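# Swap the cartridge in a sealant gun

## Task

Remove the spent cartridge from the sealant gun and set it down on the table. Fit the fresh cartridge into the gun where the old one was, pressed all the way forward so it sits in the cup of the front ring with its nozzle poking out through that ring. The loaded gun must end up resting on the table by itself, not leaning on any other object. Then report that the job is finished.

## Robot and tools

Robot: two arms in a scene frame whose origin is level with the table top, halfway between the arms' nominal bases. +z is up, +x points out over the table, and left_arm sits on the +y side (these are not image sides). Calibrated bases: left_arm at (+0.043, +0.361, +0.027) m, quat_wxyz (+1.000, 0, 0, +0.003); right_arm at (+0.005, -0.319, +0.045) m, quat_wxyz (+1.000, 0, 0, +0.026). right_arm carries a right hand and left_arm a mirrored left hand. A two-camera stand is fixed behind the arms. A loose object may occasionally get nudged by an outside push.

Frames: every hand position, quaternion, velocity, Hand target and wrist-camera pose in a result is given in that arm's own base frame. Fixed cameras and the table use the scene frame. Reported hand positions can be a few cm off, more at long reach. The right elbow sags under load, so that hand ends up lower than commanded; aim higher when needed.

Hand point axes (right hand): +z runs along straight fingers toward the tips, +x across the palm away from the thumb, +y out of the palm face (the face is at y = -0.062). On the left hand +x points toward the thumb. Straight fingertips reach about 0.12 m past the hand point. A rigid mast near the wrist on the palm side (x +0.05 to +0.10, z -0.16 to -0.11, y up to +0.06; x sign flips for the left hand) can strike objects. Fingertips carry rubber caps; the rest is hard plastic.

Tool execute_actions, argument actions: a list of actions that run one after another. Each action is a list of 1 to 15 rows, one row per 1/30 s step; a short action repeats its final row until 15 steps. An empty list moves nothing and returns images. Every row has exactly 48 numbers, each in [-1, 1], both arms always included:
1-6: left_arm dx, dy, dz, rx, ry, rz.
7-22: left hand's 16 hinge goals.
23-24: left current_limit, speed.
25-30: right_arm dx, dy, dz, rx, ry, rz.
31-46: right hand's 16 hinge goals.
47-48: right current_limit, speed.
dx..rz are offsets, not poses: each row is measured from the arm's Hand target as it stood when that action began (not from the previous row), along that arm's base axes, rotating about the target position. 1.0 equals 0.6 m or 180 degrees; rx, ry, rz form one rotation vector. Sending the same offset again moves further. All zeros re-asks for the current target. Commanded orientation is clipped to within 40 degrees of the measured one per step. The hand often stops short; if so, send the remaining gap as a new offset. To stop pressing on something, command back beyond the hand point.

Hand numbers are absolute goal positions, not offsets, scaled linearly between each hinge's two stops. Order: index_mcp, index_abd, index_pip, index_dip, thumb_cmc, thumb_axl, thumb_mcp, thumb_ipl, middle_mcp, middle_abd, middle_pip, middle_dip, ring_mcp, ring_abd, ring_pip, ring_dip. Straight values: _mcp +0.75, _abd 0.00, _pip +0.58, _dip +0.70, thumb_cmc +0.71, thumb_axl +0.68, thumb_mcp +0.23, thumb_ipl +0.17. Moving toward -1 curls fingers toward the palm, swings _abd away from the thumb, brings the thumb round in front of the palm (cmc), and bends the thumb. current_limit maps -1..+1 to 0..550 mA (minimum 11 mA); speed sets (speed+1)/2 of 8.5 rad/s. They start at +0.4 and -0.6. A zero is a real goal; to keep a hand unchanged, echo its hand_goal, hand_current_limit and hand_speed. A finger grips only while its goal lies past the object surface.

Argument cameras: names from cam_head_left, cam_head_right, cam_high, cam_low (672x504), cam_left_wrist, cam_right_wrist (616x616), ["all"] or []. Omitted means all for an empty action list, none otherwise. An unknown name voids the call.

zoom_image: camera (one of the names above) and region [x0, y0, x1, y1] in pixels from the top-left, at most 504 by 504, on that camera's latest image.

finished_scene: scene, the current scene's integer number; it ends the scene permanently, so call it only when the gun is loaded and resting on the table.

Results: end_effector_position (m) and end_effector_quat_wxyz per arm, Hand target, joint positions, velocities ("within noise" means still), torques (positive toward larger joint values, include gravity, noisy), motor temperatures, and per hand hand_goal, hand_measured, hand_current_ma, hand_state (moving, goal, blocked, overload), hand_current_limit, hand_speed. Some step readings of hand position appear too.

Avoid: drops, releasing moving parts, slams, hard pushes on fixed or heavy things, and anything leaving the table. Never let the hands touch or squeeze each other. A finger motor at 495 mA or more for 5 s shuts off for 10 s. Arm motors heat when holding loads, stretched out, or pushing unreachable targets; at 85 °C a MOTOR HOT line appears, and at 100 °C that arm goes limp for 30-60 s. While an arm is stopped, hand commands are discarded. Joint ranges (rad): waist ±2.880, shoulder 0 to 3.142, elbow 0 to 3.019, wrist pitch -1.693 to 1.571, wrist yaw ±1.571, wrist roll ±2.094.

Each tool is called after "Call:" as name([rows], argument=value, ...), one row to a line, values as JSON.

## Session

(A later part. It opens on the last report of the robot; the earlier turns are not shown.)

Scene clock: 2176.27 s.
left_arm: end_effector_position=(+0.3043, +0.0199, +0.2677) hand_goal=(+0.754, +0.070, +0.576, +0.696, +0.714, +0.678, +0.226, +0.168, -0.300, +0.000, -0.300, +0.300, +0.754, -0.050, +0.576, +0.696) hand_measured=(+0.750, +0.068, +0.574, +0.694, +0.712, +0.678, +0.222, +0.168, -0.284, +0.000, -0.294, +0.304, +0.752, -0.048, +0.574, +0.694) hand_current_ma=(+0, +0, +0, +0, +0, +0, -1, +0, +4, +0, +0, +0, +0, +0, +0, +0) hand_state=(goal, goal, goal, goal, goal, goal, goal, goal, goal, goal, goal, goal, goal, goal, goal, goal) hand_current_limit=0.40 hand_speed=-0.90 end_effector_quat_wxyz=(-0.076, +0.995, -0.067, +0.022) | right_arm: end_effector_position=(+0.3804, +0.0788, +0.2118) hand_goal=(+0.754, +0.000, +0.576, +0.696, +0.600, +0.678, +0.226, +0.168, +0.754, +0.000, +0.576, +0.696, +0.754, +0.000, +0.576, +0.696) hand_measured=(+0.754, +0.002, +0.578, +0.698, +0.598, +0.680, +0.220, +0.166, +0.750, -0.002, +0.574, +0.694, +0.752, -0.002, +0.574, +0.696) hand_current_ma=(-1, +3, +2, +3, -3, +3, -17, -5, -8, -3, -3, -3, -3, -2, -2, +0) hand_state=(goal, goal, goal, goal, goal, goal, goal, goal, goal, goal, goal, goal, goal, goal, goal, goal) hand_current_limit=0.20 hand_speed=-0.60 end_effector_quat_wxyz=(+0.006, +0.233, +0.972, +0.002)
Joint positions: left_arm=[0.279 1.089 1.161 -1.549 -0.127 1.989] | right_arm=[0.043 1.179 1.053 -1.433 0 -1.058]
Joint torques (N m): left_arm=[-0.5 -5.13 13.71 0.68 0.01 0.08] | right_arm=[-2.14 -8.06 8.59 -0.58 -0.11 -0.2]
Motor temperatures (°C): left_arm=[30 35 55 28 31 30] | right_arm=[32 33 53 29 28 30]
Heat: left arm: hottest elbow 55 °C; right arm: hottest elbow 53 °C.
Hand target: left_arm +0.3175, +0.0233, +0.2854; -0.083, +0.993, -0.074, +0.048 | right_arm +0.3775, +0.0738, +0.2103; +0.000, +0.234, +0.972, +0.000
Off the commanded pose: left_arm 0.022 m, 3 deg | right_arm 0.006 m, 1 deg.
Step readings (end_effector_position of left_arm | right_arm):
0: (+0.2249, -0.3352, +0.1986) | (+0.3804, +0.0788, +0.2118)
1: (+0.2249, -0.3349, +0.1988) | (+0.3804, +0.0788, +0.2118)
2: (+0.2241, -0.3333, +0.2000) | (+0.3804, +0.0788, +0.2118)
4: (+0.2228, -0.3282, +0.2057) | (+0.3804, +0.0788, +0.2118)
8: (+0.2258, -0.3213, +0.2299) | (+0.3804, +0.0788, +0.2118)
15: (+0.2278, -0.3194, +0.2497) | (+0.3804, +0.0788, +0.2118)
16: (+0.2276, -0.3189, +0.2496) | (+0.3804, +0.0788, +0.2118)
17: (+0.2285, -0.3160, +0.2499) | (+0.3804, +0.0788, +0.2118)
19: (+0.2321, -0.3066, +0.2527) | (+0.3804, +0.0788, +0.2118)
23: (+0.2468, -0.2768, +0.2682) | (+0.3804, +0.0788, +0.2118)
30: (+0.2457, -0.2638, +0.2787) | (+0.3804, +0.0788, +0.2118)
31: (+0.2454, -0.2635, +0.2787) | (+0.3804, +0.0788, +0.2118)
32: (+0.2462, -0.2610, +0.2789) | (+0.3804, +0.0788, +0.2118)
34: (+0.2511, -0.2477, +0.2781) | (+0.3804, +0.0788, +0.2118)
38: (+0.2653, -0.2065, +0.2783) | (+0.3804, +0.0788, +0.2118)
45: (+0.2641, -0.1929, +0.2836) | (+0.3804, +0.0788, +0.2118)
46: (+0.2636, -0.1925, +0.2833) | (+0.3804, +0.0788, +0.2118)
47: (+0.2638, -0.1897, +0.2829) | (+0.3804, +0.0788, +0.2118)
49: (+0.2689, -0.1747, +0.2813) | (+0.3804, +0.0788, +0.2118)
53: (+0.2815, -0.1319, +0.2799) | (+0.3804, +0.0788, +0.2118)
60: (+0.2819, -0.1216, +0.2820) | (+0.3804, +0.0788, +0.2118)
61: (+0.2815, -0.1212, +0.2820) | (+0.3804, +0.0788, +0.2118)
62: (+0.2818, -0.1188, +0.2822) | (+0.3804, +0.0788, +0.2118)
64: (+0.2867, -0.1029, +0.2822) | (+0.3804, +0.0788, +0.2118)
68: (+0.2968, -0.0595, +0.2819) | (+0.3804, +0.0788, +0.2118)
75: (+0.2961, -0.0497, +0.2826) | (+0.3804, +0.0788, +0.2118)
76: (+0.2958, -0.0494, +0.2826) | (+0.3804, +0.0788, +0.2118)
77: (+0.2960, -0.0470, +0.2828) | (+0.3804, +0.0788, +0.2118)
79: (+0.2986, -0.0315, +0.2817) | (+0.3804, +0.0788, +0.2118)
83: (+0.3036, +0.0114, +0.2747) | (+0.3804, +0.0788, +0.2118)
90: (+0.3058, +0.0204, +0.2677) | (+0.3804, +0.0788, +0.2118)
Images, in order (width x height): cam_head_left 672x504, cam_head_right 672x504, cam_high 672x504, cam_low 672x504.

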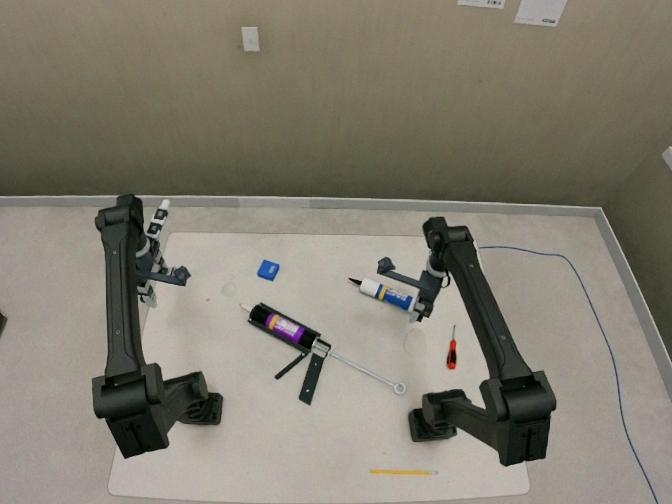

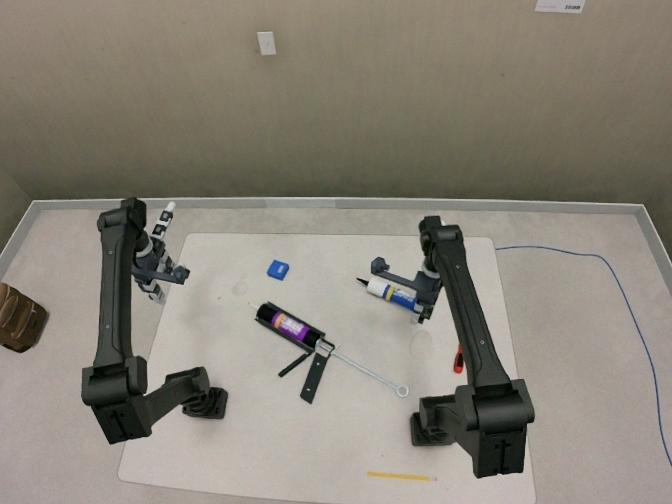

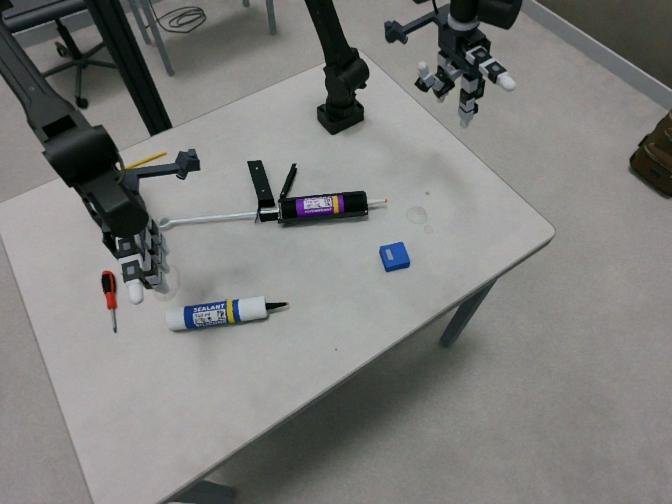

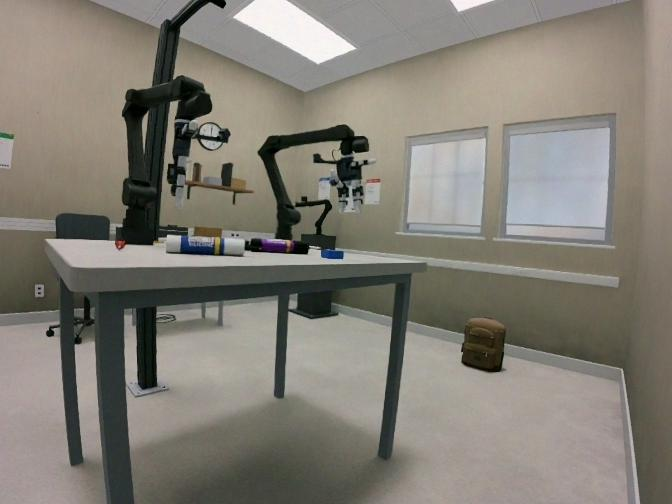

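Call:
execute_actions([
  [[-0.03,-0.12,0.01,0,0,-0.03,0.754,0.07,0.576,0.696,0.714,0.678,0.226,0.168,-0.3,0,-0.3,0.3,0.754,-0.05,0.576,0.696,0.4,-0.9,0,0,0,0,0,0,0.754,0,0.576,0.696,0.6,0.678,0.226,0.168,0.754,0,0.576,0.696,0.754,0,0.576,0.696,0.2,-0.6]],
  [[-0.03,-0.12,0,0,0,-0.03,0.754,0.07,0.576,0.696,0.714,0.678,0.226,0.168,-0.3,0,-0.3,0.3,0.754,-0.05,0.576,0.696,0.4,-0.9,0,0,0,0,0,0,0.754,0,0.576,0.696,0.6,0.678,0.226,0.168,0.754,0,0.576,0.696,0.754,0,0.576,0.696,0.2,-0.6]],
  [[-0.03,-0.12,-0.01,0,0,-0.014,0.754,0.07,0.576,0.696,0.714,0.678,0.226,0.168,-0.3,0,-0.3,0.3,0.754,-0.05,0.576,0.696,0.4,-0.9,0,0,0,0,0,0,0.754,0,0.576,0.696,0.6,0.678,0.226,0.168,0.754,0,0.576,0.696,0.754,0,0.576,0.696,0.2,-0.6]],
  [[-0.03,-0.12,-0.02,0,0,-0.014,0.754,0.07,0.576,0.696,0.714,0.678,0.226,0.168,-0.3,0,-0.3,0.3,0.754,-0.05,0.576,0.696,0.4,-0.9,0,0,0,0,0,0,0.754,0,0.576,0.696,0.6,0.678,0.226,0.168,0.754,0,0.576,0.696,0.754,0,0.576,0.696,0.2,-0.6]],
  [[-0.02,-0.13,-0.06,0,0,0,0.754,0.07,0.576,0.696,0.714,0.678,0.226,0.168,-0.3,0,-0.3,0.3,0.754,-0.05,0.576,0.696,0.4,-0.9,0,0,0,0,0,0,0.754,0,0.576,0.696,0.6,0.678,0.226,0.168,0.754,0,0.576,0.696,0.754,0,0.576,0.696,0.2,-0.6]],
], cameras=["cam_high","cam_head_left"])

Call:
zoom_image(camera="cam_high", region=[250, 130, 390, 240])

Scene clock: 2229.97 s.
left_arm: end_effector_position=(+0.2191, -0.3300, +0.2164) hand_goal=(+0.754, +0.070, +0.576, +0.696, +0.714, +0.678, +0.226, +0.168, -0.300, +0.000, -0.300, +0.300, +0.754, -0.050, +0.576, +0.696) hand_measured=(+0.750, +0.068, +0.574, +0.694, +0.712, +0.678, +0.222, +0.168, -0.284, +0.000, -0.294, +0.302, +0.752, -0.048, +0.574, +0.694) hand_current_ma=(+0, +0, +0, +0, +0, +0, -1, +0, +4, +0, +0, +0, +0, +0, +0, +0) hand_state=(goal, goal, goal, goal, goal, goal, goal, goal, goal, goal, goal, goal, goal, goal, goal, goal) hand_current_limit=0.40 hand_speed=-0.90 end_effector_quat_wxyz=(-0.092, +0.970, -0.223, +0.035) | right_arm: end_effector_position=(+0.3804, +0.0788, +0.2118) hand_goal=(+0.754, +0.000, +0.576, +0.696, +0.600, +0.678, +0.226, +0.168, +0.754, +0.000, +0.576, +0.696, +0.754, +0.000, +0.576, +0.696) hand_measured=(+0.754, +0.002, +0.578, +0.698, +0.598, +0.680, +0.220, +0.166, +0.750, -0.002, +0.574, +0.694, +0.752, -0.002, +0.574, +0.696) hand_current_ma=(-1, +3, +2, +3, -3, +3, -17, -5, -8, -3, -3, -3, -3, -2, -2, +0) hand_state=(goal, goal, goal, goal, goal, goal, goal, goal, goal, goal, goal, goal, goal, goal, goal, goal) hand_current_limit=0.20 hand_speed=-0.60 end_effector_quat_wxyz=(+0.006, +0.233, +0.972, +0.002)
Joint positions: left_arm=[-0.901 1.265 1.172 -1.539 -0.188 1.117] | right_arm=[0.043 1.179 1.053 -1.433 0 -1.058]
Joint torques (N m): left_arm=[-0.09 -8.41 13.46 0.28 -0.36 -0.19] | right_arm=[-2.08 -8.12 8.59 -0.57 -0.11 -0.2]
Motor temperatures (°C): left_arm=[30 34 60 28 31 30] | right_arm=[32 33 53 29 28 30]
Heat: left arm: hottest elbow 60 °C; right arm: hottest elbow 53 °C.
Hand target: left_arm +0.2335, -0.3426, +0.2375; -0.076, +0.973, -0.210, +0.059 | right_arm +0.3775, +0.0738, +0.2103; +0.000, +0.234, +0.972, +0.000
Off the commanded pose: left_arm 0.028 m, 4 deg | right_arm 0.006 m, 1 deg.
Step readings (end_effector_position of left_arm | right_arm):
0: (+0.3042, +0.0199, +0.2677) | (+0.3804, +0.0788, +0.2118)
1: (+0.3043, +0.0194, +0.2677) | (+0.3804, +0.0788, +0.2118)
2: (+0.3042, +0.0176, +0.2677) | (+0.3804, +0.0788, +0.2118)
4: (+0.3040, +0.0030, +0.2696) | (+0.3804, +0.0788, +0.2118)
8: (+0.2972, -0.0356, +0.2776) | (+0.3804, +0.0788, +0.2118)
15: (+0.2934, -0.0472, +0.2813) | (+0.3804, +0.0788, +0.2118)
16: (+0.2936, -0.0478, +0.2813) | (+0.3804, +0.0788, +0.2118)
17: (+0.2934, -0.0503, +0.2810) | (+0.3804, +0.0788, +0.2118)
19: (+0.2904, -0.0662, +0.2812) | (+0.3804, +0.0788, +0.2118)
23: (+0.2791, -0.1068, +0.2833) | (+0.3804, +0.0788, +0.2118)
30: (+0.2773, -0.1183, +0.2831) | (+0.3804, +0.0788, +0.2118)
31: (+0.2775, -0.1190, +0.2831) | (+0.3804, +0.0788, +0.2118)
32: (+0.2774, -0.1215, +0.2829) | (+0.3804, +0.0788, +0.2118)
34: (+0.2728, -0.1378, +0.2831) | (+0.3804, +0.0788, +0.2118)
38: (+0.2556, -0.1777, +0.2837) | (+0.3804, +0.0788, +0.2118)
45: (+0.2563, -0.1889, +0.2788) | (+0.3804, +0.0788, +0.2118)
46: (+0.2569, -0.1897, +0.2780) | (+0.3804, +0.0788, +0.2118)
47: (+0.2570, -0.1922, +0.2772) | (+0.3804, +0.0788, +0.2118)
49: (+0.2508, -0.2074, +0.2746) | (+0.3804, +0.0788, +0.2118)
53: (+0.2296, -0.2441, +0.2655) | (+0.3804, +0.0788, +0.2118)
60: (+0.2305, -0.2551, +0.2552) | (+0.3804, +0.0788, +0.2118)
61: (+0.2310, -0.2556, +0.2551) | (+0.3804, +0.0788, +0.2118)
62: (+0.2315, -0.2583, +0.2546) | (+0.3804, +0.0788, +0.2118)
64: (+0.2292, -0.2740, +0.2507) | (+0.3804, +0.0788, +0.2118)
68: (+0.2137, -0.3135, +0.2312) | (+0.3804, +0.0788, +0.2118)
75: (+0.2150, -0.3274, +0.2120) | (+0.3804, +0.0788, +0.2118)
Images, in order (width x height): cam_head_left 672x504, cam_high 672x504.

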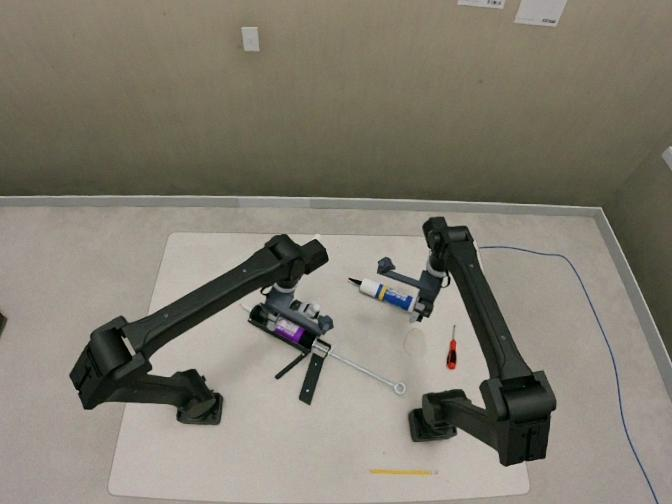

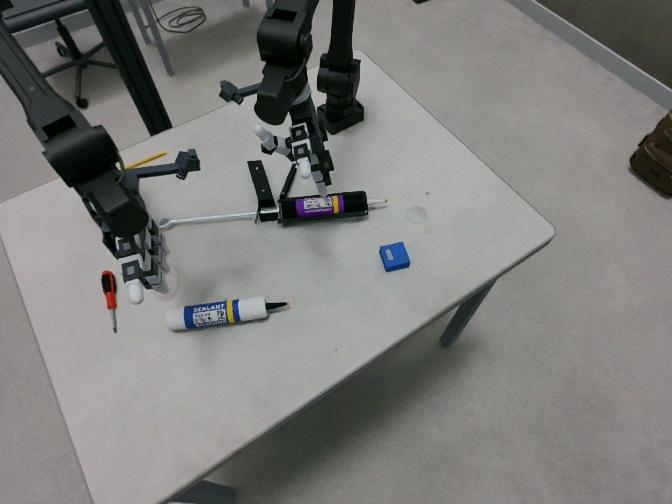

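Scaled by 3.600 from the camera's 672x504 image, which has a finer 960x720 frame.

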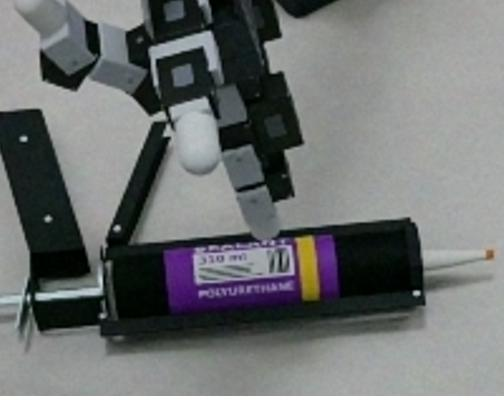

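Call:
execute_actions([
  [[-0.012,-0.01,-0.09,0,0,0,0.754,0.07,0.576,0.696,0.714,0.678,0.226,0.168,-0.3,0,-0.3,0.3,0.754,-0.05,0.576,0.696,0.4,-0.9,0,0,0,0,0,0,0.754,0,0.576,0.696,0.6,0.678,0.226,0.168,0.754,0,0.576,0.696,0.754,0,0.576,0.696,0.2,-0.6]],
  [[0,0,-0.06,0,0,0,0.754,0.07,0.576,0.696,0.714,0.678,0.226,0.168,-0.3,0,-0.3,0.3,0.754,-0.05,0.576,0.696,0.4,-0.9,0,0,0,0,0,0,0.754,0,0.576,0.696,0.6,0.678,0.226,0.168,0.754,0,0.576,0.696,0.754,0,0.576,0.696,0.2,-0.6]],
], cameras=["cam_high","cam_head_left","cam_low"])

Call:
zoom_image(camera="cam_high", region=[250, 130, 390, 240])

Call:
zoom_image(camera="cam_low", region=[230, 200, 320, 270])

Call:
zoom_image(camera="cam_head_left", region=[230, 290, 340, 370])

Scene clock: 2240.53 s.
left_arm: end_effector_position=(+0.2241, -0.3434, +0.1472) hand_goal=(+0.754, +0.070, +0.576, +0.696, +0.714, +0.678, +0.226, +0.168, -0.300, +0.000, -0.300, +0.300, +0.754, -0.050, +0.576, +0.696) hand_measured=(+0.750, +0.068, +0.574, +0.694, +0.712, +0.678, +0.222, +0.168, -0.284, +0.000, -0.294, +0.302, +0.752, -0.048, +0.574, +0.694) hand_current_ma=(+0, +0, +0, +0, +0, +0, -1, +0, +4, +0, +0, +0, +0, +0, +0, +0) hand_state=(goal, goal, goal, goal, goal, goal, goal, goal, goal, goal, goal, goal, goal, goal, goal, goal) hand_current_limit=0.40 hand_speed=-0.90 end_effector_quat_wxyz=(-0.079, +0.972, -0.215, +0.053) | right_arm: end_effector_position=(+0.3804, +0.0788, +0.2118) hand_goal=(+0.754, +0.000, +0.576, +0.696, +0.600, +0.678, +0.226, +0.168, +0.754, +0.000, +0.576, +0.696, +0.754, +0.000, +0.576, +0.696) hand_measured=(+0.754, +0.002, +0.578, +0.698, +0.598, +0.680, +0.220, +0.166, +0.750, -0.002, +0.574, +0.694, +0.752, -0.002, +0.574, +0.696) hand_current_ma=(-1, +3, +2, +3, -3, +3, -17, -5, -8, -3, -3, -3, -3, -2, -2, +0) hand_state=(goal, goal, goal, goal, goal, goal, goal, goal, goal, goal, goal, goal, goal, goal, goal, goal) hand_current_limit=0.20 hand_speed=-0.60 end_effector_quat_wxyz=(+0.006, +0.233, +0.972, +0.002)
Joint positions: left_arm=[-0.916 1.306 1.018 -1.303 -0.19 1.088] | right_arm=[0.043 1.179 1.053 -1.433 0 -1.058]
Joint torques (N m): left_arm=[-1.08 -8.29 9.13 0.53 -0.32 -0.23] | right_arm=[-2.08 -8.06 8.59 -0.55 -0.11 -0.2]
Motor temperatures (°C): left_arm=[30 34 61 28 31 30] | right_arm=[32 33 53 29 28 30]
Heat: left arm: hottest elbow 61 °C; right arm: hottest elbow 53 °C.
Hand target: left_arm +0.2263, -0.3485, +0.1474; -0.076, +0.973, -0.210, +0.059 | right_arm +0.3775, +0.0738, +0.2103; +0.000, +0.234, +0.972, +0.000
Off the commanded pose: left_arm 0.006 m, 1 deg | right_arm 0.006 m, 1 deg.
Step readings (end_effector_position of left_arm | right_arm):
0: (+0.2192, -0.3300, +0.2164) | (+0.3804, +0.0788, +0.2118)
1: (+0.2193, -0.3303, +0.2165) | (+0.3804, +0.0788, +0.2118)
2: (+0.2209, -0.3321, +0.2164) | (+0.3804, +0.0788, +0.2118)
4: (+0.2255, -0.3381, +0.2135) | (+0.3804, +0.0788, +0.2118)
8: (+0.2244, -0.3412, +0.1955) | (+0.3804, +0.0788, +0.2118)
15: (+0.2232, -0.3428, +0.1834) | (+0.3804, +0.0788, +0.2118)
16: (+0.2236, -0.3432, +0.1834) | (+0.3804, +0.0788, +0.2118)
17: (+0.2245, -0.3442, +0.1819) | (+0.3804, +0.0788, +0.2118)
19: (+0.2258, -0.3457, +0.1755) | (+0.3804, +0.0788, +0.2118)
23: (+0.2229, -0.3418, +0.1553) | (+0.3804, +0.0788, +0.2118)
30: (+0.2238, -0.3430, +0.1471) | (+0.3804, +0.0788, +0.2118)
Images, in order (width x height): cam_head_left 672x504, cam_high 672x504, cam_low 672x504.

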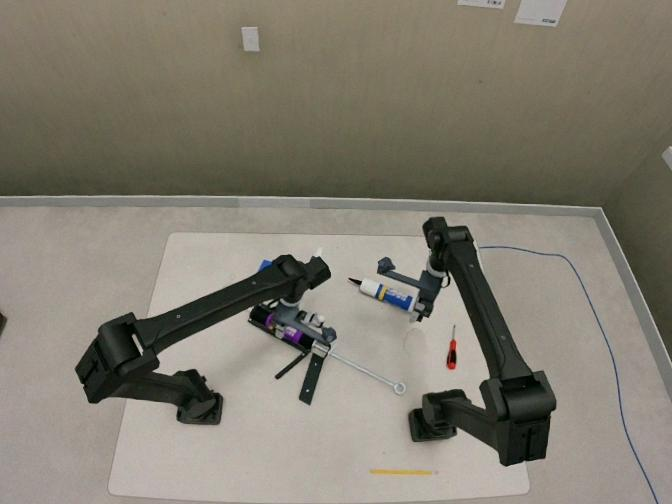

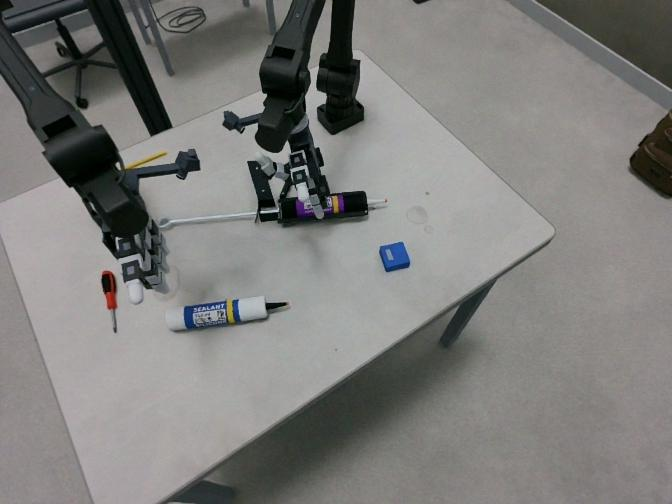

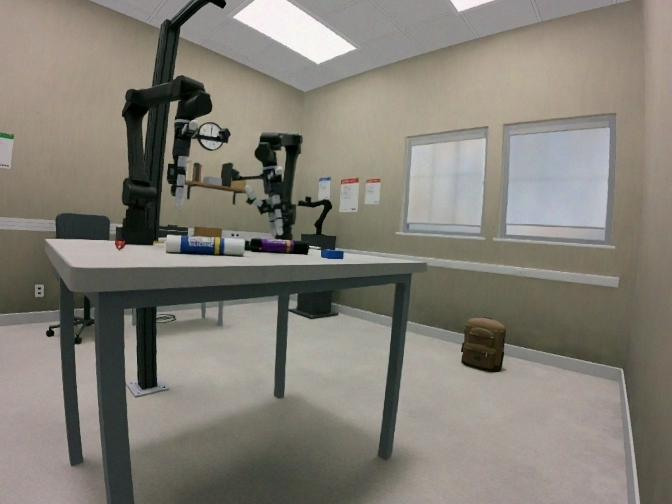

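Scaled by 3.600 from the camera's 672x504 image, which has a finer 960x720 frame.

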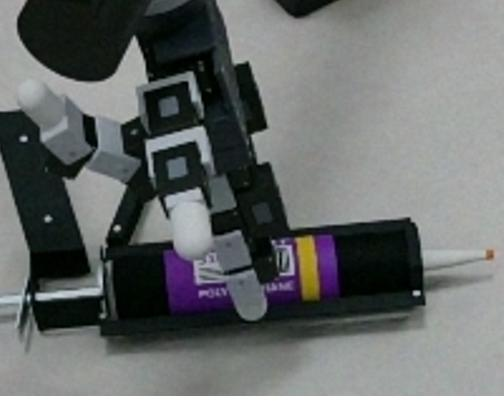

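Scaled by 5.600 from the camera's 672x504 image, which has a finer 960x720 frame.

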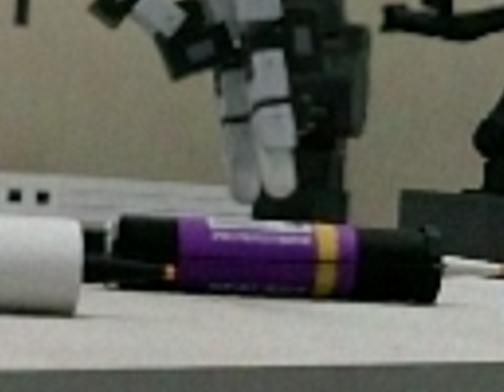

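Scaled by 4.582 from the camera's 672x504 image, which has a finer 960x720 frame.

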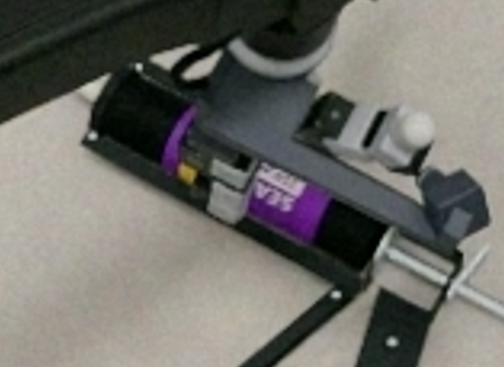

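Call:
execute_actions([
  [[-0.01,0.007,-0.063,0,0,0,0.754,0.07,0.576,0.696,0.714,0.678,0.226,0.168,-0.3,0,-0.3,0.3,0.754,-0.05,0.576,0.696,0.4,-0.9,0,0,0,0,0,0,0.754,0,0.576,0.696,0.6,0.678,0.226,0.168,0.754,0,0.576,0.696,0.754,0,0.576,0.696,0.2,-0.6]],
], cameras=["cam_high","cam_head_left","cam_low"])

Call:
zoom_image(camera="cam_high", region=[250, 130, 390, 240])

Call:
zoom_image(camera="cam_low", region=[230, 200, 320, 270])

Call:
zoom_image(camera="cam_head_left", region=[230, 290, 340, 370])

Scene clock: 2252.37 s.
left_arm: end_effector_position=(+0.2185, -0.3391, +0.1099) hand_goal=(+0.754, +0.070, +0.576, +0.696, +0.714, +0.678, +0.226, +0.168, -0.300, +0.000, -0.300, +0.300, +0.754, -0.050, +0.576, +0.696) hand_measured=(+0.750, +0.068, +0.574, +0.694, +0.712, +0.678, +0.222, +0.168, -0.284, +0.000, -0.294, +0.302, +0.752, -0.048, +0.574, +0.694) hand_current_ma=(+0, +0, +0, +0, +0, +0, -1, +0, +4, +0, +0, +0, +0, +0, +0, +0) hand_state=(goal, goal, goal, goal, goal, goal, goal, goal, goal, goal, goal, goal, goal, goal, goal, goal) hand_current_limit=0.40 hand_speed=-0.90 end_effector_quat_wxyz=(-0.079, +0.972, -0.215, +0.054) | right_arm: end_effector_position=(+0.3804, +0.0788, +0.2118) hand_goal=(+0.754, +0.000, +0.576, +0.696, +0.600, +0.678, +0.226, +0.168, +0.754, +0.000, +0.576, +0.696, +0.754, +0.000, +0.576, +0.696) hand_measured=(+0.754, +0.002, +0.578, +0.698, +0.598, +0.680, +0.220, +0.166, +0.750, -0.002, +0.574, +0.694, +0.752, -0.002, +0.574, +0.696) hand_current_ma=(-1, +3, +2, +3, -3, +3, -17, -5, -8, -3, -3, -3, -3, -2, -2, +0) hand_state=(goal, goal, goal, goal, goal, goal, goal, goal, goal, goal, goal, goal, goal, goal, goal, goal) hand_current_limit=0.20 hand_speed=-0.60 end_effector_quat_wxyz=(+0.006, +0.233, +0.972, +0.002)
Joint positions: left_arm=[-0.922 1.323 0.929 -1.198 -0.19 1.082] | right_arm=[0.043 1.179 1.053 -1.433 0 -1.058]
Joint torques (N m): left_arm=[-0.91 -7.94 8.81 0.51 -0.34 -0.24] | right_arm=[-2.08 -8.12 8.61 -0.57 -0.11 -0.21]
Motor temperatures (°C): left_arm=[30 34 57 28 31 30] | right_arm=[32 33 53 29 28 30]
Heat: left arm: hottest elbow 57 °C; right arm: hottest elbow 53 °C.
Hand target: left_arm +0.2204, -0.3444, +0.1097; -0.076, +0.973, -0.210, +0.059 | right_arm +0.3775, +0.0738, +0.2103; +0.000, +0.234, +0.972, +0.000
Off the commanded pose: left_arm 0.006 m, 1 deg | right_arm 0.006 m, 1 deg.
Step readings (end_effector_position of left_arm | right_arm):
0: (+0.2241, -0.3434, +0.1472) | (+0.3804, +0.0788, +0.2118)
1: (+0.2241, -0.3435, +0.1470) | (+0.3804, +0.0788, +0.2118)
2: (+0.2245, -0.3441, +0.1453) | (+0.3804, +0.0788, +0.2118)
4: (+0.2242, -0.3448, +0.1374) | (+0.3804, +0.0788, +0.2118)
8: (+0.2178, -0.3379, +0.1171) | (+0.3804, +0.0788, +0.2118)
15: (+0.2181, -0.3386, +0.1098) | (+0.3804, +0.0788, +0.2118)
Images, in order (width x height): cam_head_left 672x504, cam_high 672x504, cam_low 672x504.

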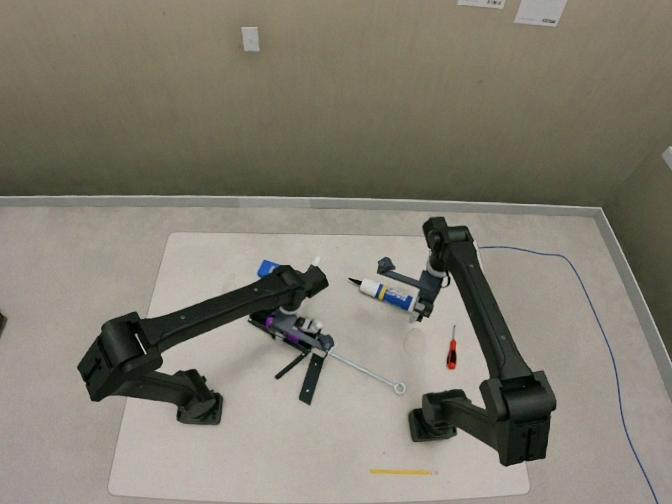

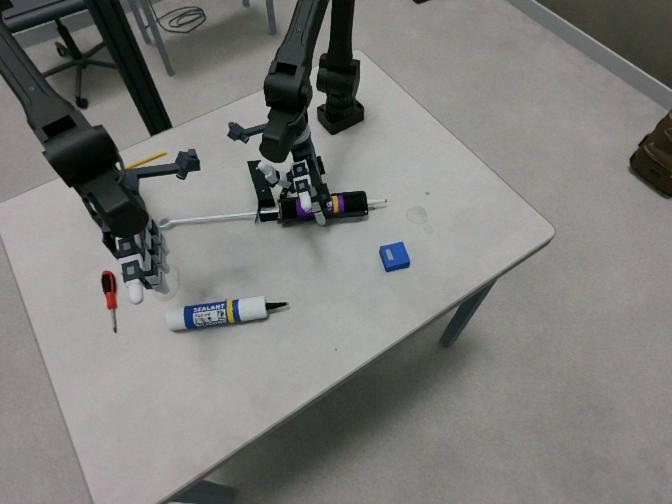

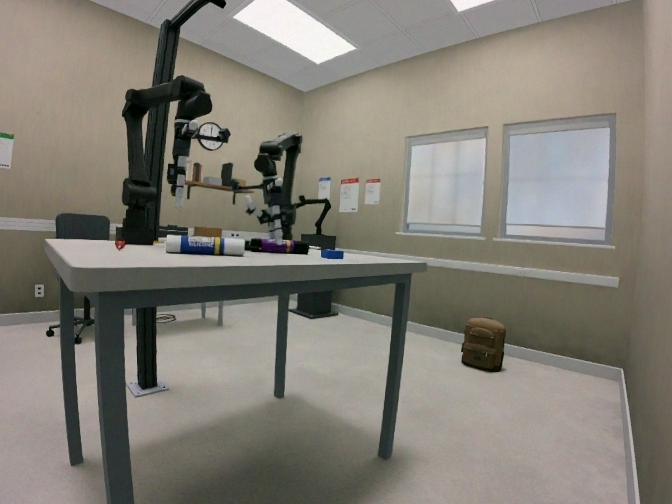

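Scaled by 3.600 from the camera's 672x504 image, which has a finer 960x720 frame.

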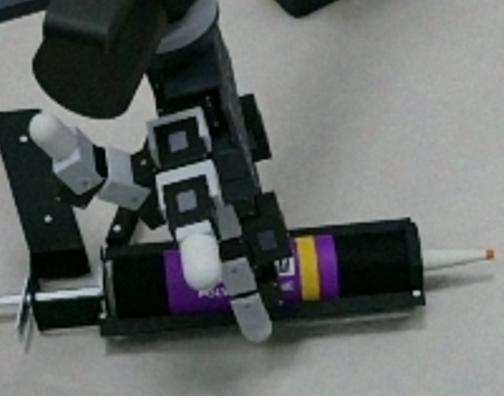

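Scaled by 5.600 from the camera's 672x504 image, which has a finer 960x720 frame.

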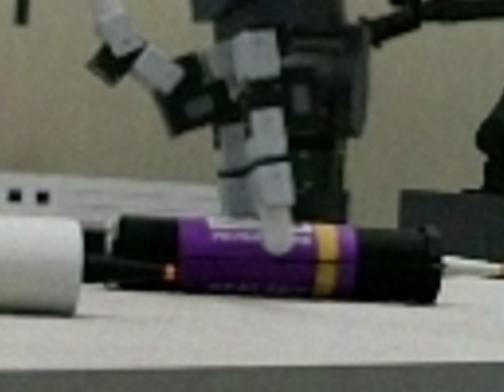

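Scaled by 4.582 from the camera's 672x504 image, which has a finer 960x720 frame.

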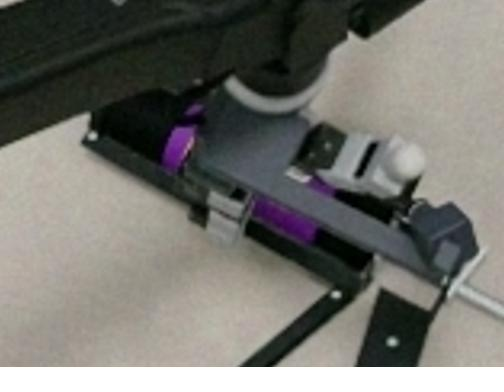

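Call:
execute_actions([
  [[0,0,0,0,0,0,0.754,-0.19,0.576,0.696,0.714,0.678,0.226,0.168,-0.3,0,-0.3,0.3,0.754,0.22,0.576,0.696,0.1,-0.85,0,0,0,0,0,0,0.754,0,0.576,0.696,0.6,0.678,0.226,0.168,0.754,0,0.576,0.696,0.754,0,0.576,0.696,0.2,-0.6]],
  [[0,0,0,0,0,0,0.754,-0.19,0.576,0.696,0.714,0.678,0.226,0.168,-0.3,0,-0.3,0.3,0.754,0.22,0.576,0.696,0.1,-0.85,0,0,0,0,0,0,0.754,0,0.576,0.696,0.6,0.678,0.226,0.168,0.754,0,0.576,0.696,0.754,0,0.576,0.696,0.2,-0.6]],
], cameras=["cam_high","cam_low"])

Call:
zoom_image(camera="cam_high", region=[250, 130, 390, 240])

Call:
zoom_image(camera="cam_low", region=[230, 200, 320, 270])

Scene clock: 2264.17 s.
left_arm: end_effector_position=(+0.2176, -0.3399, +0.1100) hand_goal=(+0.754, -0.190, +0.576, +0.696, +0.714, +0.678, +0.226, +0.168, -0.300, +0.000, -0.300, +0.300, +0.754, +0.220, +0.576, +0.696) hand_measured=(+0.750, -0.138, +0.574, +0.694, +0.712, +0.678, +0.222, +0.168, -0.284, +0.000, -0.294, +0.302, +0.754, +0.142, +0.578, +0.696) hand_current_ma=(+0, +31, +0, +0, +0, +0, -1, +0, +4, +0, +0, +0, +0, -71, +0, +0) hand_state=(goal, blocked, goal, goal, goal, goal, goal, goal, goal, goal, goal, goal, goal, blocked, goal, goal) hand_current_limit=0.10 hand_speed=-0.85 end_effector_quat_wxyz=(-0.078, +0.972, -0.216, +0.054) | right_arm: end_effector_position=(+0.3804, +0.0788, +0.2118) hand_goal=(+0.754, +0.000, +0.576, +0.696, +0.600, +0.678, +0.226, +0.168, +0.754, +0.000, +0.576, +0.696, +0.754, +0.000, +0.576, +0.696) hand_measured=(+0.754, +0.002, +0.578, +0.698, +0.598, +0.680, +0.220, +0.166, +0.750, -0.002, +0.574, +0.694, +0.752, -0.002, +0.574, +0.696) hand_current_ma=(-1, +3, +2, +3, -3, +3, -17, -5, -8, -3, -3, -3, -3, -2, -2, +0) hand_state=(goal, goal, goal, goal, goal, goal, goal, goal, goal, goal, goal, goal, goal, goal, goal, goal) hand_current_limit=0.20 hand_speed=-0.60 end_effector_quat_wxyz=(+0.006, +0.233, +0.972, +0.002)
Joint positions: left_arm=[-0.925 1.323 0.929 -1.197 -0.19 1.081] | right_arm=[0.043 1.179 1.053 -1.433 0 -1.058]
Joint torques (N m): left_arm=[-0.79 -7.94 8.8 0.5 -0.34 -0.25] | right_arm=[-2.08 -8.06 8.61 -0.58 -0.11 -0.21]
Motor temperatures (°C): left_arm=[30 34 56 28 31 30] | right_arm=[32 33 53 29 28 30]
Heat: left arm: hottest elbow 56 °C; right arm: hottest elbow 53 °C.
Hand target: left_arm +0.2203, -0.3445, +0.1097; -0.076, +0.973, -0.210, +0.059 | right_arm +0.3775, +0.0738, +0.2103; +0.000, +0.234, +0.972, +0.000
Off the commanded pose: left_arm 0.005 m, 1 deg | right_arm 0.006 m, 1 deg.
Step readings (end_effector_position of left_arm | right_arm):
0: (+0.2185, -0.3391, +0.1099) | (+0.3804, +0.0788, +0.2118)
1: (+0.2185, -0.3391, +0.1099) | (+0.3804, +0.0788, +0.2118)
2: (+0.2185, -0.3391, +0.1099) | (+0.3804, +0.0788, +0.2118)
4: (+0.2184, -0.3392, +0.1099) | (+0.3804, +0.0788, +0.2118)
8: (+0.2183, -0.3392, +0.1099) | (+0.3804, +0.0788, +0.2118)
15: (+0.2176, -0.3399, +0.1100) | (+0.3804, +0.0788, +0.2118)
16: (+0.2176, -0.3399, +0.1100) | (+0.3804, +0.0788, +0.2118)
17: (+0.2176, -0.3399, +0.1100) | (+0.3804, +0.0788, +0.2118)
19: (+0.2176, -0.3399, +0.1100) | (+0.3804, +0.0788, +0.2118)
23: (+0.2176, -0.3399, +0.1100) | (+0.3804, +0.0788, +0.2118)
30: (+0.2176, -0.3399, +0.1100) | (+0.3804, +0.0788, +0.2118)
Images, in order (width x height): cam_high 672x504, cam_low 672x504.

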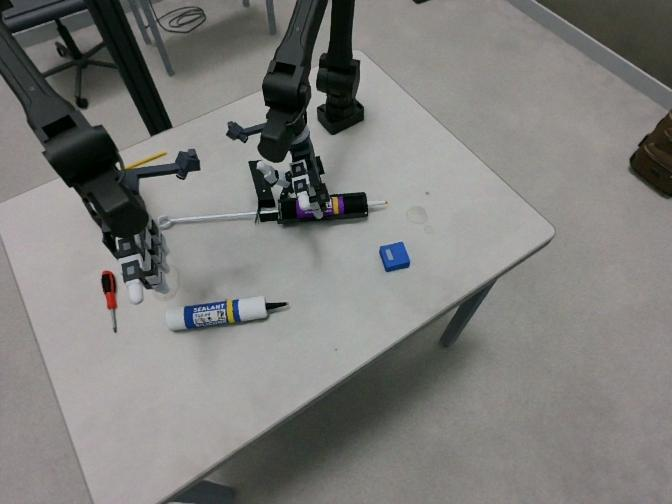

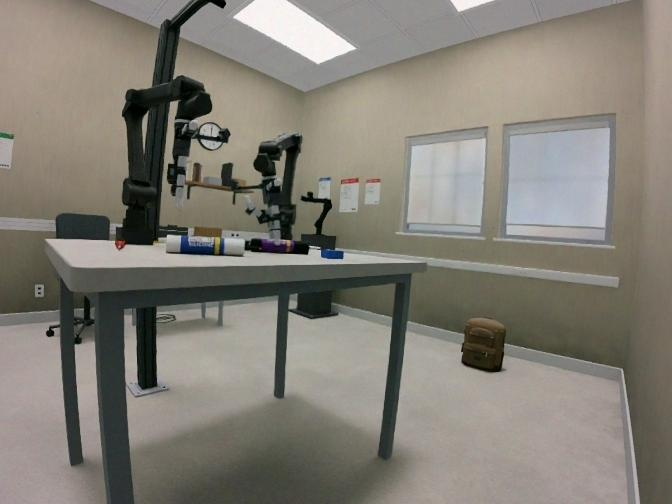

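Scaled by 3.600 from the camera's 672x504 image, which has a finer 960x720 frame.

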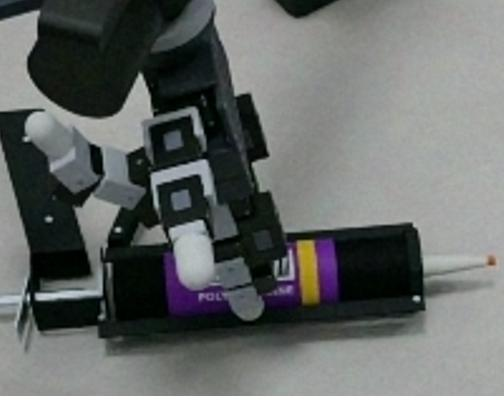

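Scaled by 5.600 from the camera's 672x504 image, which has a finer 960x720 frame.

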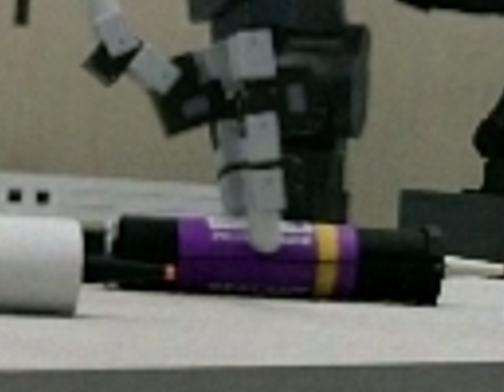

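Call:
execute_actions([
  [[0.008,0.0145,0,0,0,0,0.754,-0.23,0.576,0.696,0.714,0.678,0.226,0.168,-0.3,0,-0.3,0.3,0.754,0.25,0.576,0.696,0.1,-0.85,0,0,0,0,0,0,0.754,0,0.576,0.696,0.6,0.678,0.226,0.168,0.754,0,0.576,0.696,0.754,0,0.576,0.696,0.2,-0.6]],
  [[0.01,0.018,0,0,0,0,0.754,-0.23,0.576,0.696,0.714,0.678,0.226,0.168,-0.3,0,-0.3,0.3,0.754,0.25,0.576,0.696,0.1,-0.85,0,0,0,0,0,0,0.754,0,0.576,0.696,0.6,0.678,0.226,0.168,0.754,0,0.576,0.696,0.754,0,0.576,0.696,0.2,-0.6]],
], cameras=["cam_high","cam_low"])

Call:
zoom_image(camera="cam_high", region=[250, 130, 390, 240])

Call:
zoom_image(camera="cam_low", region=[230, 200, 320, 270])

Scene clock: 2271.83 s.
left_arm: end_effector_position=(+0.2256, -0.3299, +0.1109) hand_goal=(+0.754, -0.230, +0.576, +0.696, +0.714, +0.678, +0.226, +0.168, -0.300, +0.000, -0.300, +0.300, +0.754, +0.250, +0.576, +0.696) hand_measured=(+0.730, -0.140, +0.564, +0.690, +0.712, +0.678, +0.222, +0.168, -0.284, +0.000, -0.294, +0.302, +0.738, +0.144, +0.566, +0.692) hand_current_ma=(-10, +91, -2, +0, +0, +0, -1, +0, +4, +0, +0, +0, -5, -125, -1, +0) hand_state=(blocked, blocked, goal, goal, goal, goal, goal, goal, goal, goal, goal, goal, goal, blocked, goal, goal) hand_current_limit=0.10 hand_speed=-0.85 end_effector_quat_wxyz=(-0.074, +0.973, -0.210, +0.052) | right_arm: end_effector_position=(+0.3804, +0.0788, +0.2118) hand_goal=(+0.754, +0.000, +0.576, +0.696, +0.600, +0.678, +0.226, +0.168, +0.754, +0.000, +0.576, +0.696, +0.754, +0.000, +0.576, +0.696) hand_measured=(+0.754, +0.002, +0.578, +0.698, +0.598, +0.680, +0.220, +0.166, +0.750, -0.002, +0.574, +0.694, +0.752, -0.002, +0.574, +0.696) hand_current_ma=(-1, +3, +2, +3, -3, +3, -17, -5, -8, -3, -3, -3, -3, -2, -2, +0) hand_state=(goal, goal, goal, goal, goal, goal, goal, goal, goal, goal, goal, goal, goal, goal, goal, goal) hand_current_limit=0.20 hand_speed=-0.60 end_effector_quat_wxyz=(+0.006, +0.233, +0.972, +0.002)
Joint positions: left_arm=[-0.886 1.31 0.918 -1.19 -0.182 1.109] | right_arm=[0.043 1.179 1.053 -1.433 0 -1.058]
Joint torques (N m): left_arm=[0.56 -8.94 7.73 0.65 -0.7 0.06] | right_arm=[-1.96 -8.06 8.61 -0.58 -0.12 -0.21]
Motor temperatures (°C): left_arm=[30 34 55 28 31 30] | right_arm=[32 33 53 29 28 30]
Heat: left arm: hottest elbow 55 °C; right arm: hottest elbow 53 °C.
Hand target: left_arm +0.2311, -0.3250, +0.1097; -0.076, +0.973, -0.210, +0.059 | right_arm +0.3775, +0.0738, +0.2103; +0.000, +0.234, +0.972, +0.000
Off the commanded pose: left_arm 0.008 m, 1 deg | right_arm 0.006 m, 1 deg.
Step readings (end_effector_position of left_arm | right_arm):
0: (+0.2176, -0.3399, +0.1100) | (+0.3804, +0.0788, +0.2118)
1: (+0.2176, -0.3399, +0.1100) | (+0.3804, +0.0788, +0.2118)
2: (+0.2175, -0.3398, +0.1098) | (+0.3804, +0.0788, +0.2118)
4: (+0.2176, -0.3394, +0.1095) | (+0.3804, +0.0788, +0.2118)
8: (+0.2188, -0.3387, +0.1096) | (+0.3804, +0.0788, +0.2118)
15: (+0.2191, -0.3385, +0.1098) | (+0.3804, +0.0788, +0.2118)
16: (+0.2192, -0.3384, +0.1097) | (+0.3804, +0.0788, +0.2118)
17: (+0.2193, -0.3379, +0.1096) | (+0.3804, +0.0788, +0.2118)
19: (+0.2205, -0.3356, +0.1100) | (+0.3804, +0.0788, +0.2118)
23: (+0.2245, -0.3311, +0.1108) | (+0.3804, +0.0788, +0.2118)
30: (+0.2257, -0.3300, +0.1109) | (+0.3804, +0.0788, +0.2118)
Images, in order (width x height): cam_high 672x504, cam_low 672x504.

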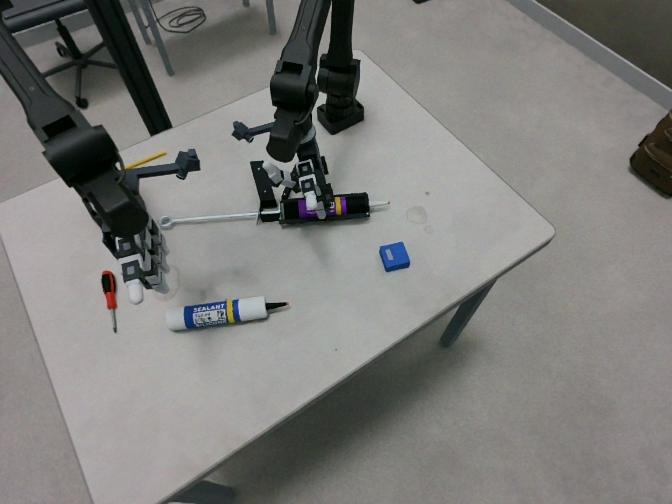

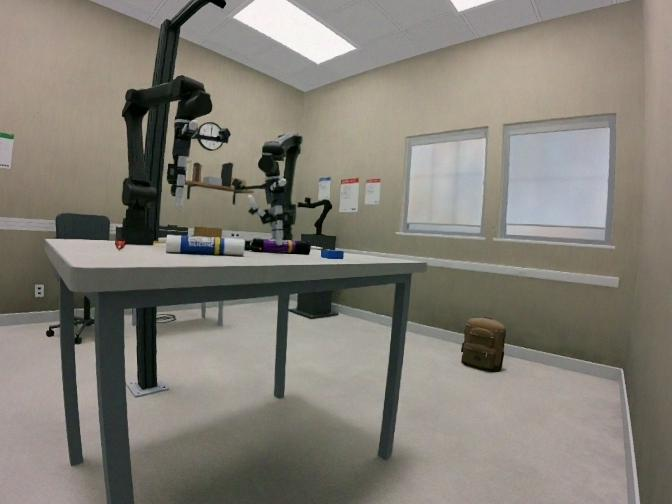

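Scaled by 3.600 from the camera's 672x504 image, which has a finer 960x720 frame.

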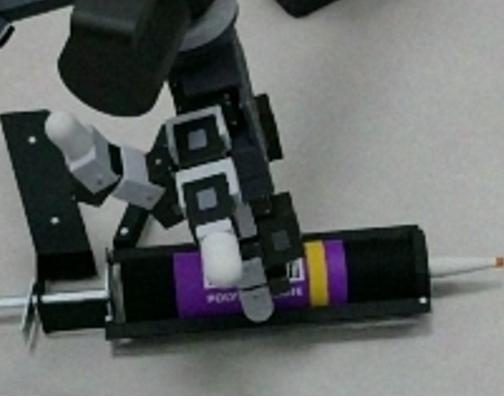

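Scaled by 5.600 from the camera's 672x504 image, which has a finer 960x720 frame.

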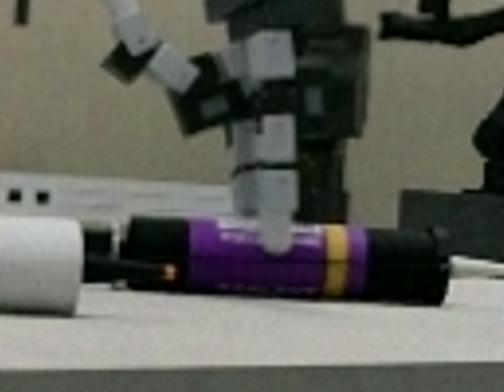

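Call:
execute_actions([
  [[0.009,0.016,0,0,0,0,0.754,-0.23,0.576,0.696,0.714,0.678,0.226,0.168,-0.3,0,-0.3,0.3,0.754,0.25,0.576,0.696,0.1,-0.85,0,0,0,0,0,0,0.754,0,0.576,0.696,0.6,0.678,0.226,0.168,0.754,0,0.576,0.696,0.754,0,0.576,0.696,0.2,-0.6]],
], cameras=["cam_high"])

Call:
zoom_image(camera="cam_high", region=[255, 180, 305, 230])

Call:
zoom_image(camera="cam_high", region=[340, 175, 390, 225])

Scene clock: 2277.50 s.
left_arm: end_effector_position=(+0.2318, -0.3214, +0.1114) hand_goal=(+0.754, -0.230, +0.576, +0.696, +0.714, +0.678, +0.226, +0.168, -0.300, +0.000, -0.300, +0.300, +0.754, +0.250, +0.576, +0.696) hand_measured=(+0.726, -0.140, +0.560, +0.688, +0.712, +0.678, +0.222, +0.168, -0.284, +0.000, -0.294, +0.302, +0.732, +0.144, +0.564, +0.690) hand_current_ma=(-14, +91, -4, -1, +0, +0, -1, +0, +4, +0, +0, +0, -9, -125, -3, -1) hand_state=(blocked, blocked, goal, goal, goal, goal, goal, goal, goal, goal, goal, goal, blocked, blocked, goal, goal) hand_current_limit=0.10 hand_speed=-0.85 end_effector_quat_wxyz=(-0.072, +0.974, -0.209, +0.053) | right_arm: end_effector_position=(+0.3804, +0.0788, +0.2118) hand_goal=(+0.754, +0.000, +0.576, +0.696, +0.600, +0.678, +0.226, +0.168, +0.754, +0.000, +0.576, +0.696, +0.754, +0.000, +0.576, +0.696) hand_measured=(+0.754, +0.002, +0.578, +0.698, +0.598, +0.680, +0.220, +0.166, +0.750, -0.002, +0.574, +0.694, +0.752, -0.002, +0.574, +0.696) hand_current_ma=(-1, +3, +2, +3, -3, +3, -17, -5, -8, -3, -3, -3, -3, -2, -2, +0) hand_state=(goal, goal, goal, goal, goal, goal, goal, goal, goal, goal, goal, goal, goal, goal, goal, goal) hand_current_limit=0.20 hand_speed=-0.60 end_effector_quat_wxyz=(+0.006, +0.233, +0.972, +0.002)
Joint positions: left_arm=[-0.854 1.299 0.909 -1.182 -0.179 1.139] | right_arm=[0.043 1.179 1.053 -1.433 0 -1.058]
Joint torques (N m): left_arm=[0.5 -8.7 7.68 0.53 -0.83 0.08] | right_arm=[-2.02 -8.06 8.58 -0.58 -0.11 -0.2]
Heat: left arm: hottest elbow 54 °C; right arm: hottest elbow 53 °C.
Hand target: left_arm +0.2366, -0.3153, +0.1097; -0.076, +0.973, -0.210, +0.059 | right_arm +0.3775, +0.0738, +0.2103; +0.000, +0.234, +0.972, +0.000
Off the commanded pose: left_arm 0.008 m, 1 deg | right_arm 0.006 m, 1 deg.
Step readings (end_effector_position of left_arm | right_arm):
0: (+0.2255, -0.3299, +0.1109) | (+0.3804, +0.0788, +0.2118)
1: (+0.2255, -0.3299, +0.1109) | (+0.3804, +0.0788, +0.2118)
2: (+0.2255, -0.3295, +0.1107) | (+0.3804, +0.0788, +0.2118)
4: (+0.2262, -0.3283, +0.1112) | (+0.3804, +0.0788, +0.2118)
8: (+0.2298, -0.3237, +0.1113) | (+0.3804, +0.0788, +0.2118)
15: (+0.2320, -0.3215, +0.1114) | (+0.3804, +0.0788, +0.2118)
Images, in order (width x height): cam_high 672x504.

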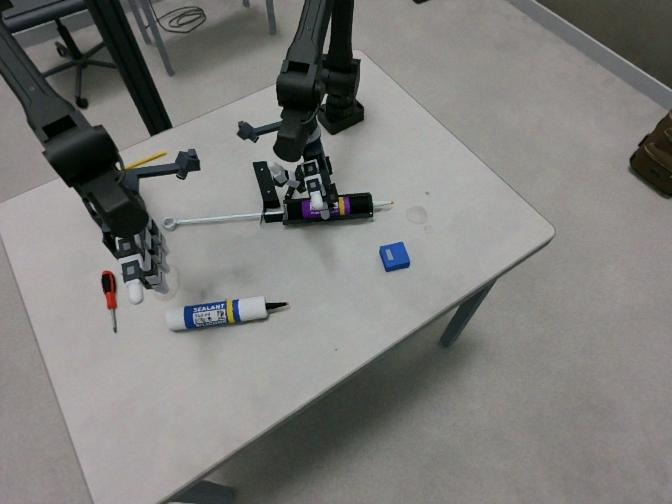

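Scaled by 10.080 from the camera's 672x504 image, which has a finer 960x720 frame.

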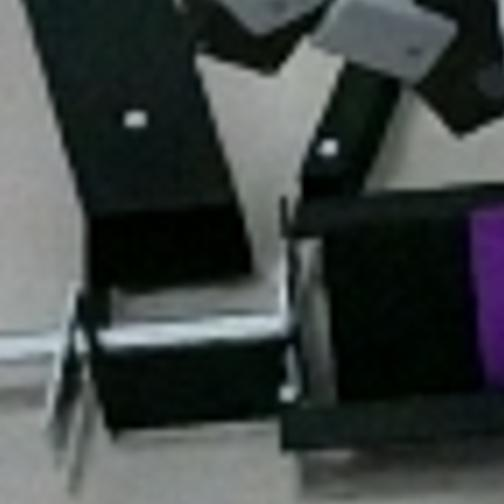

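Scaled by 10.080 from the camera's 672x504 image, which has a finer 960x720 frame.

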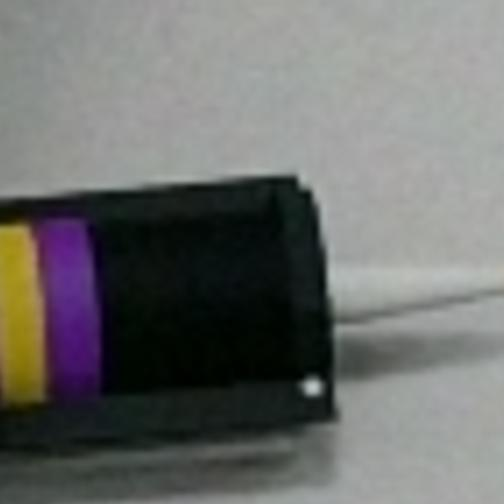

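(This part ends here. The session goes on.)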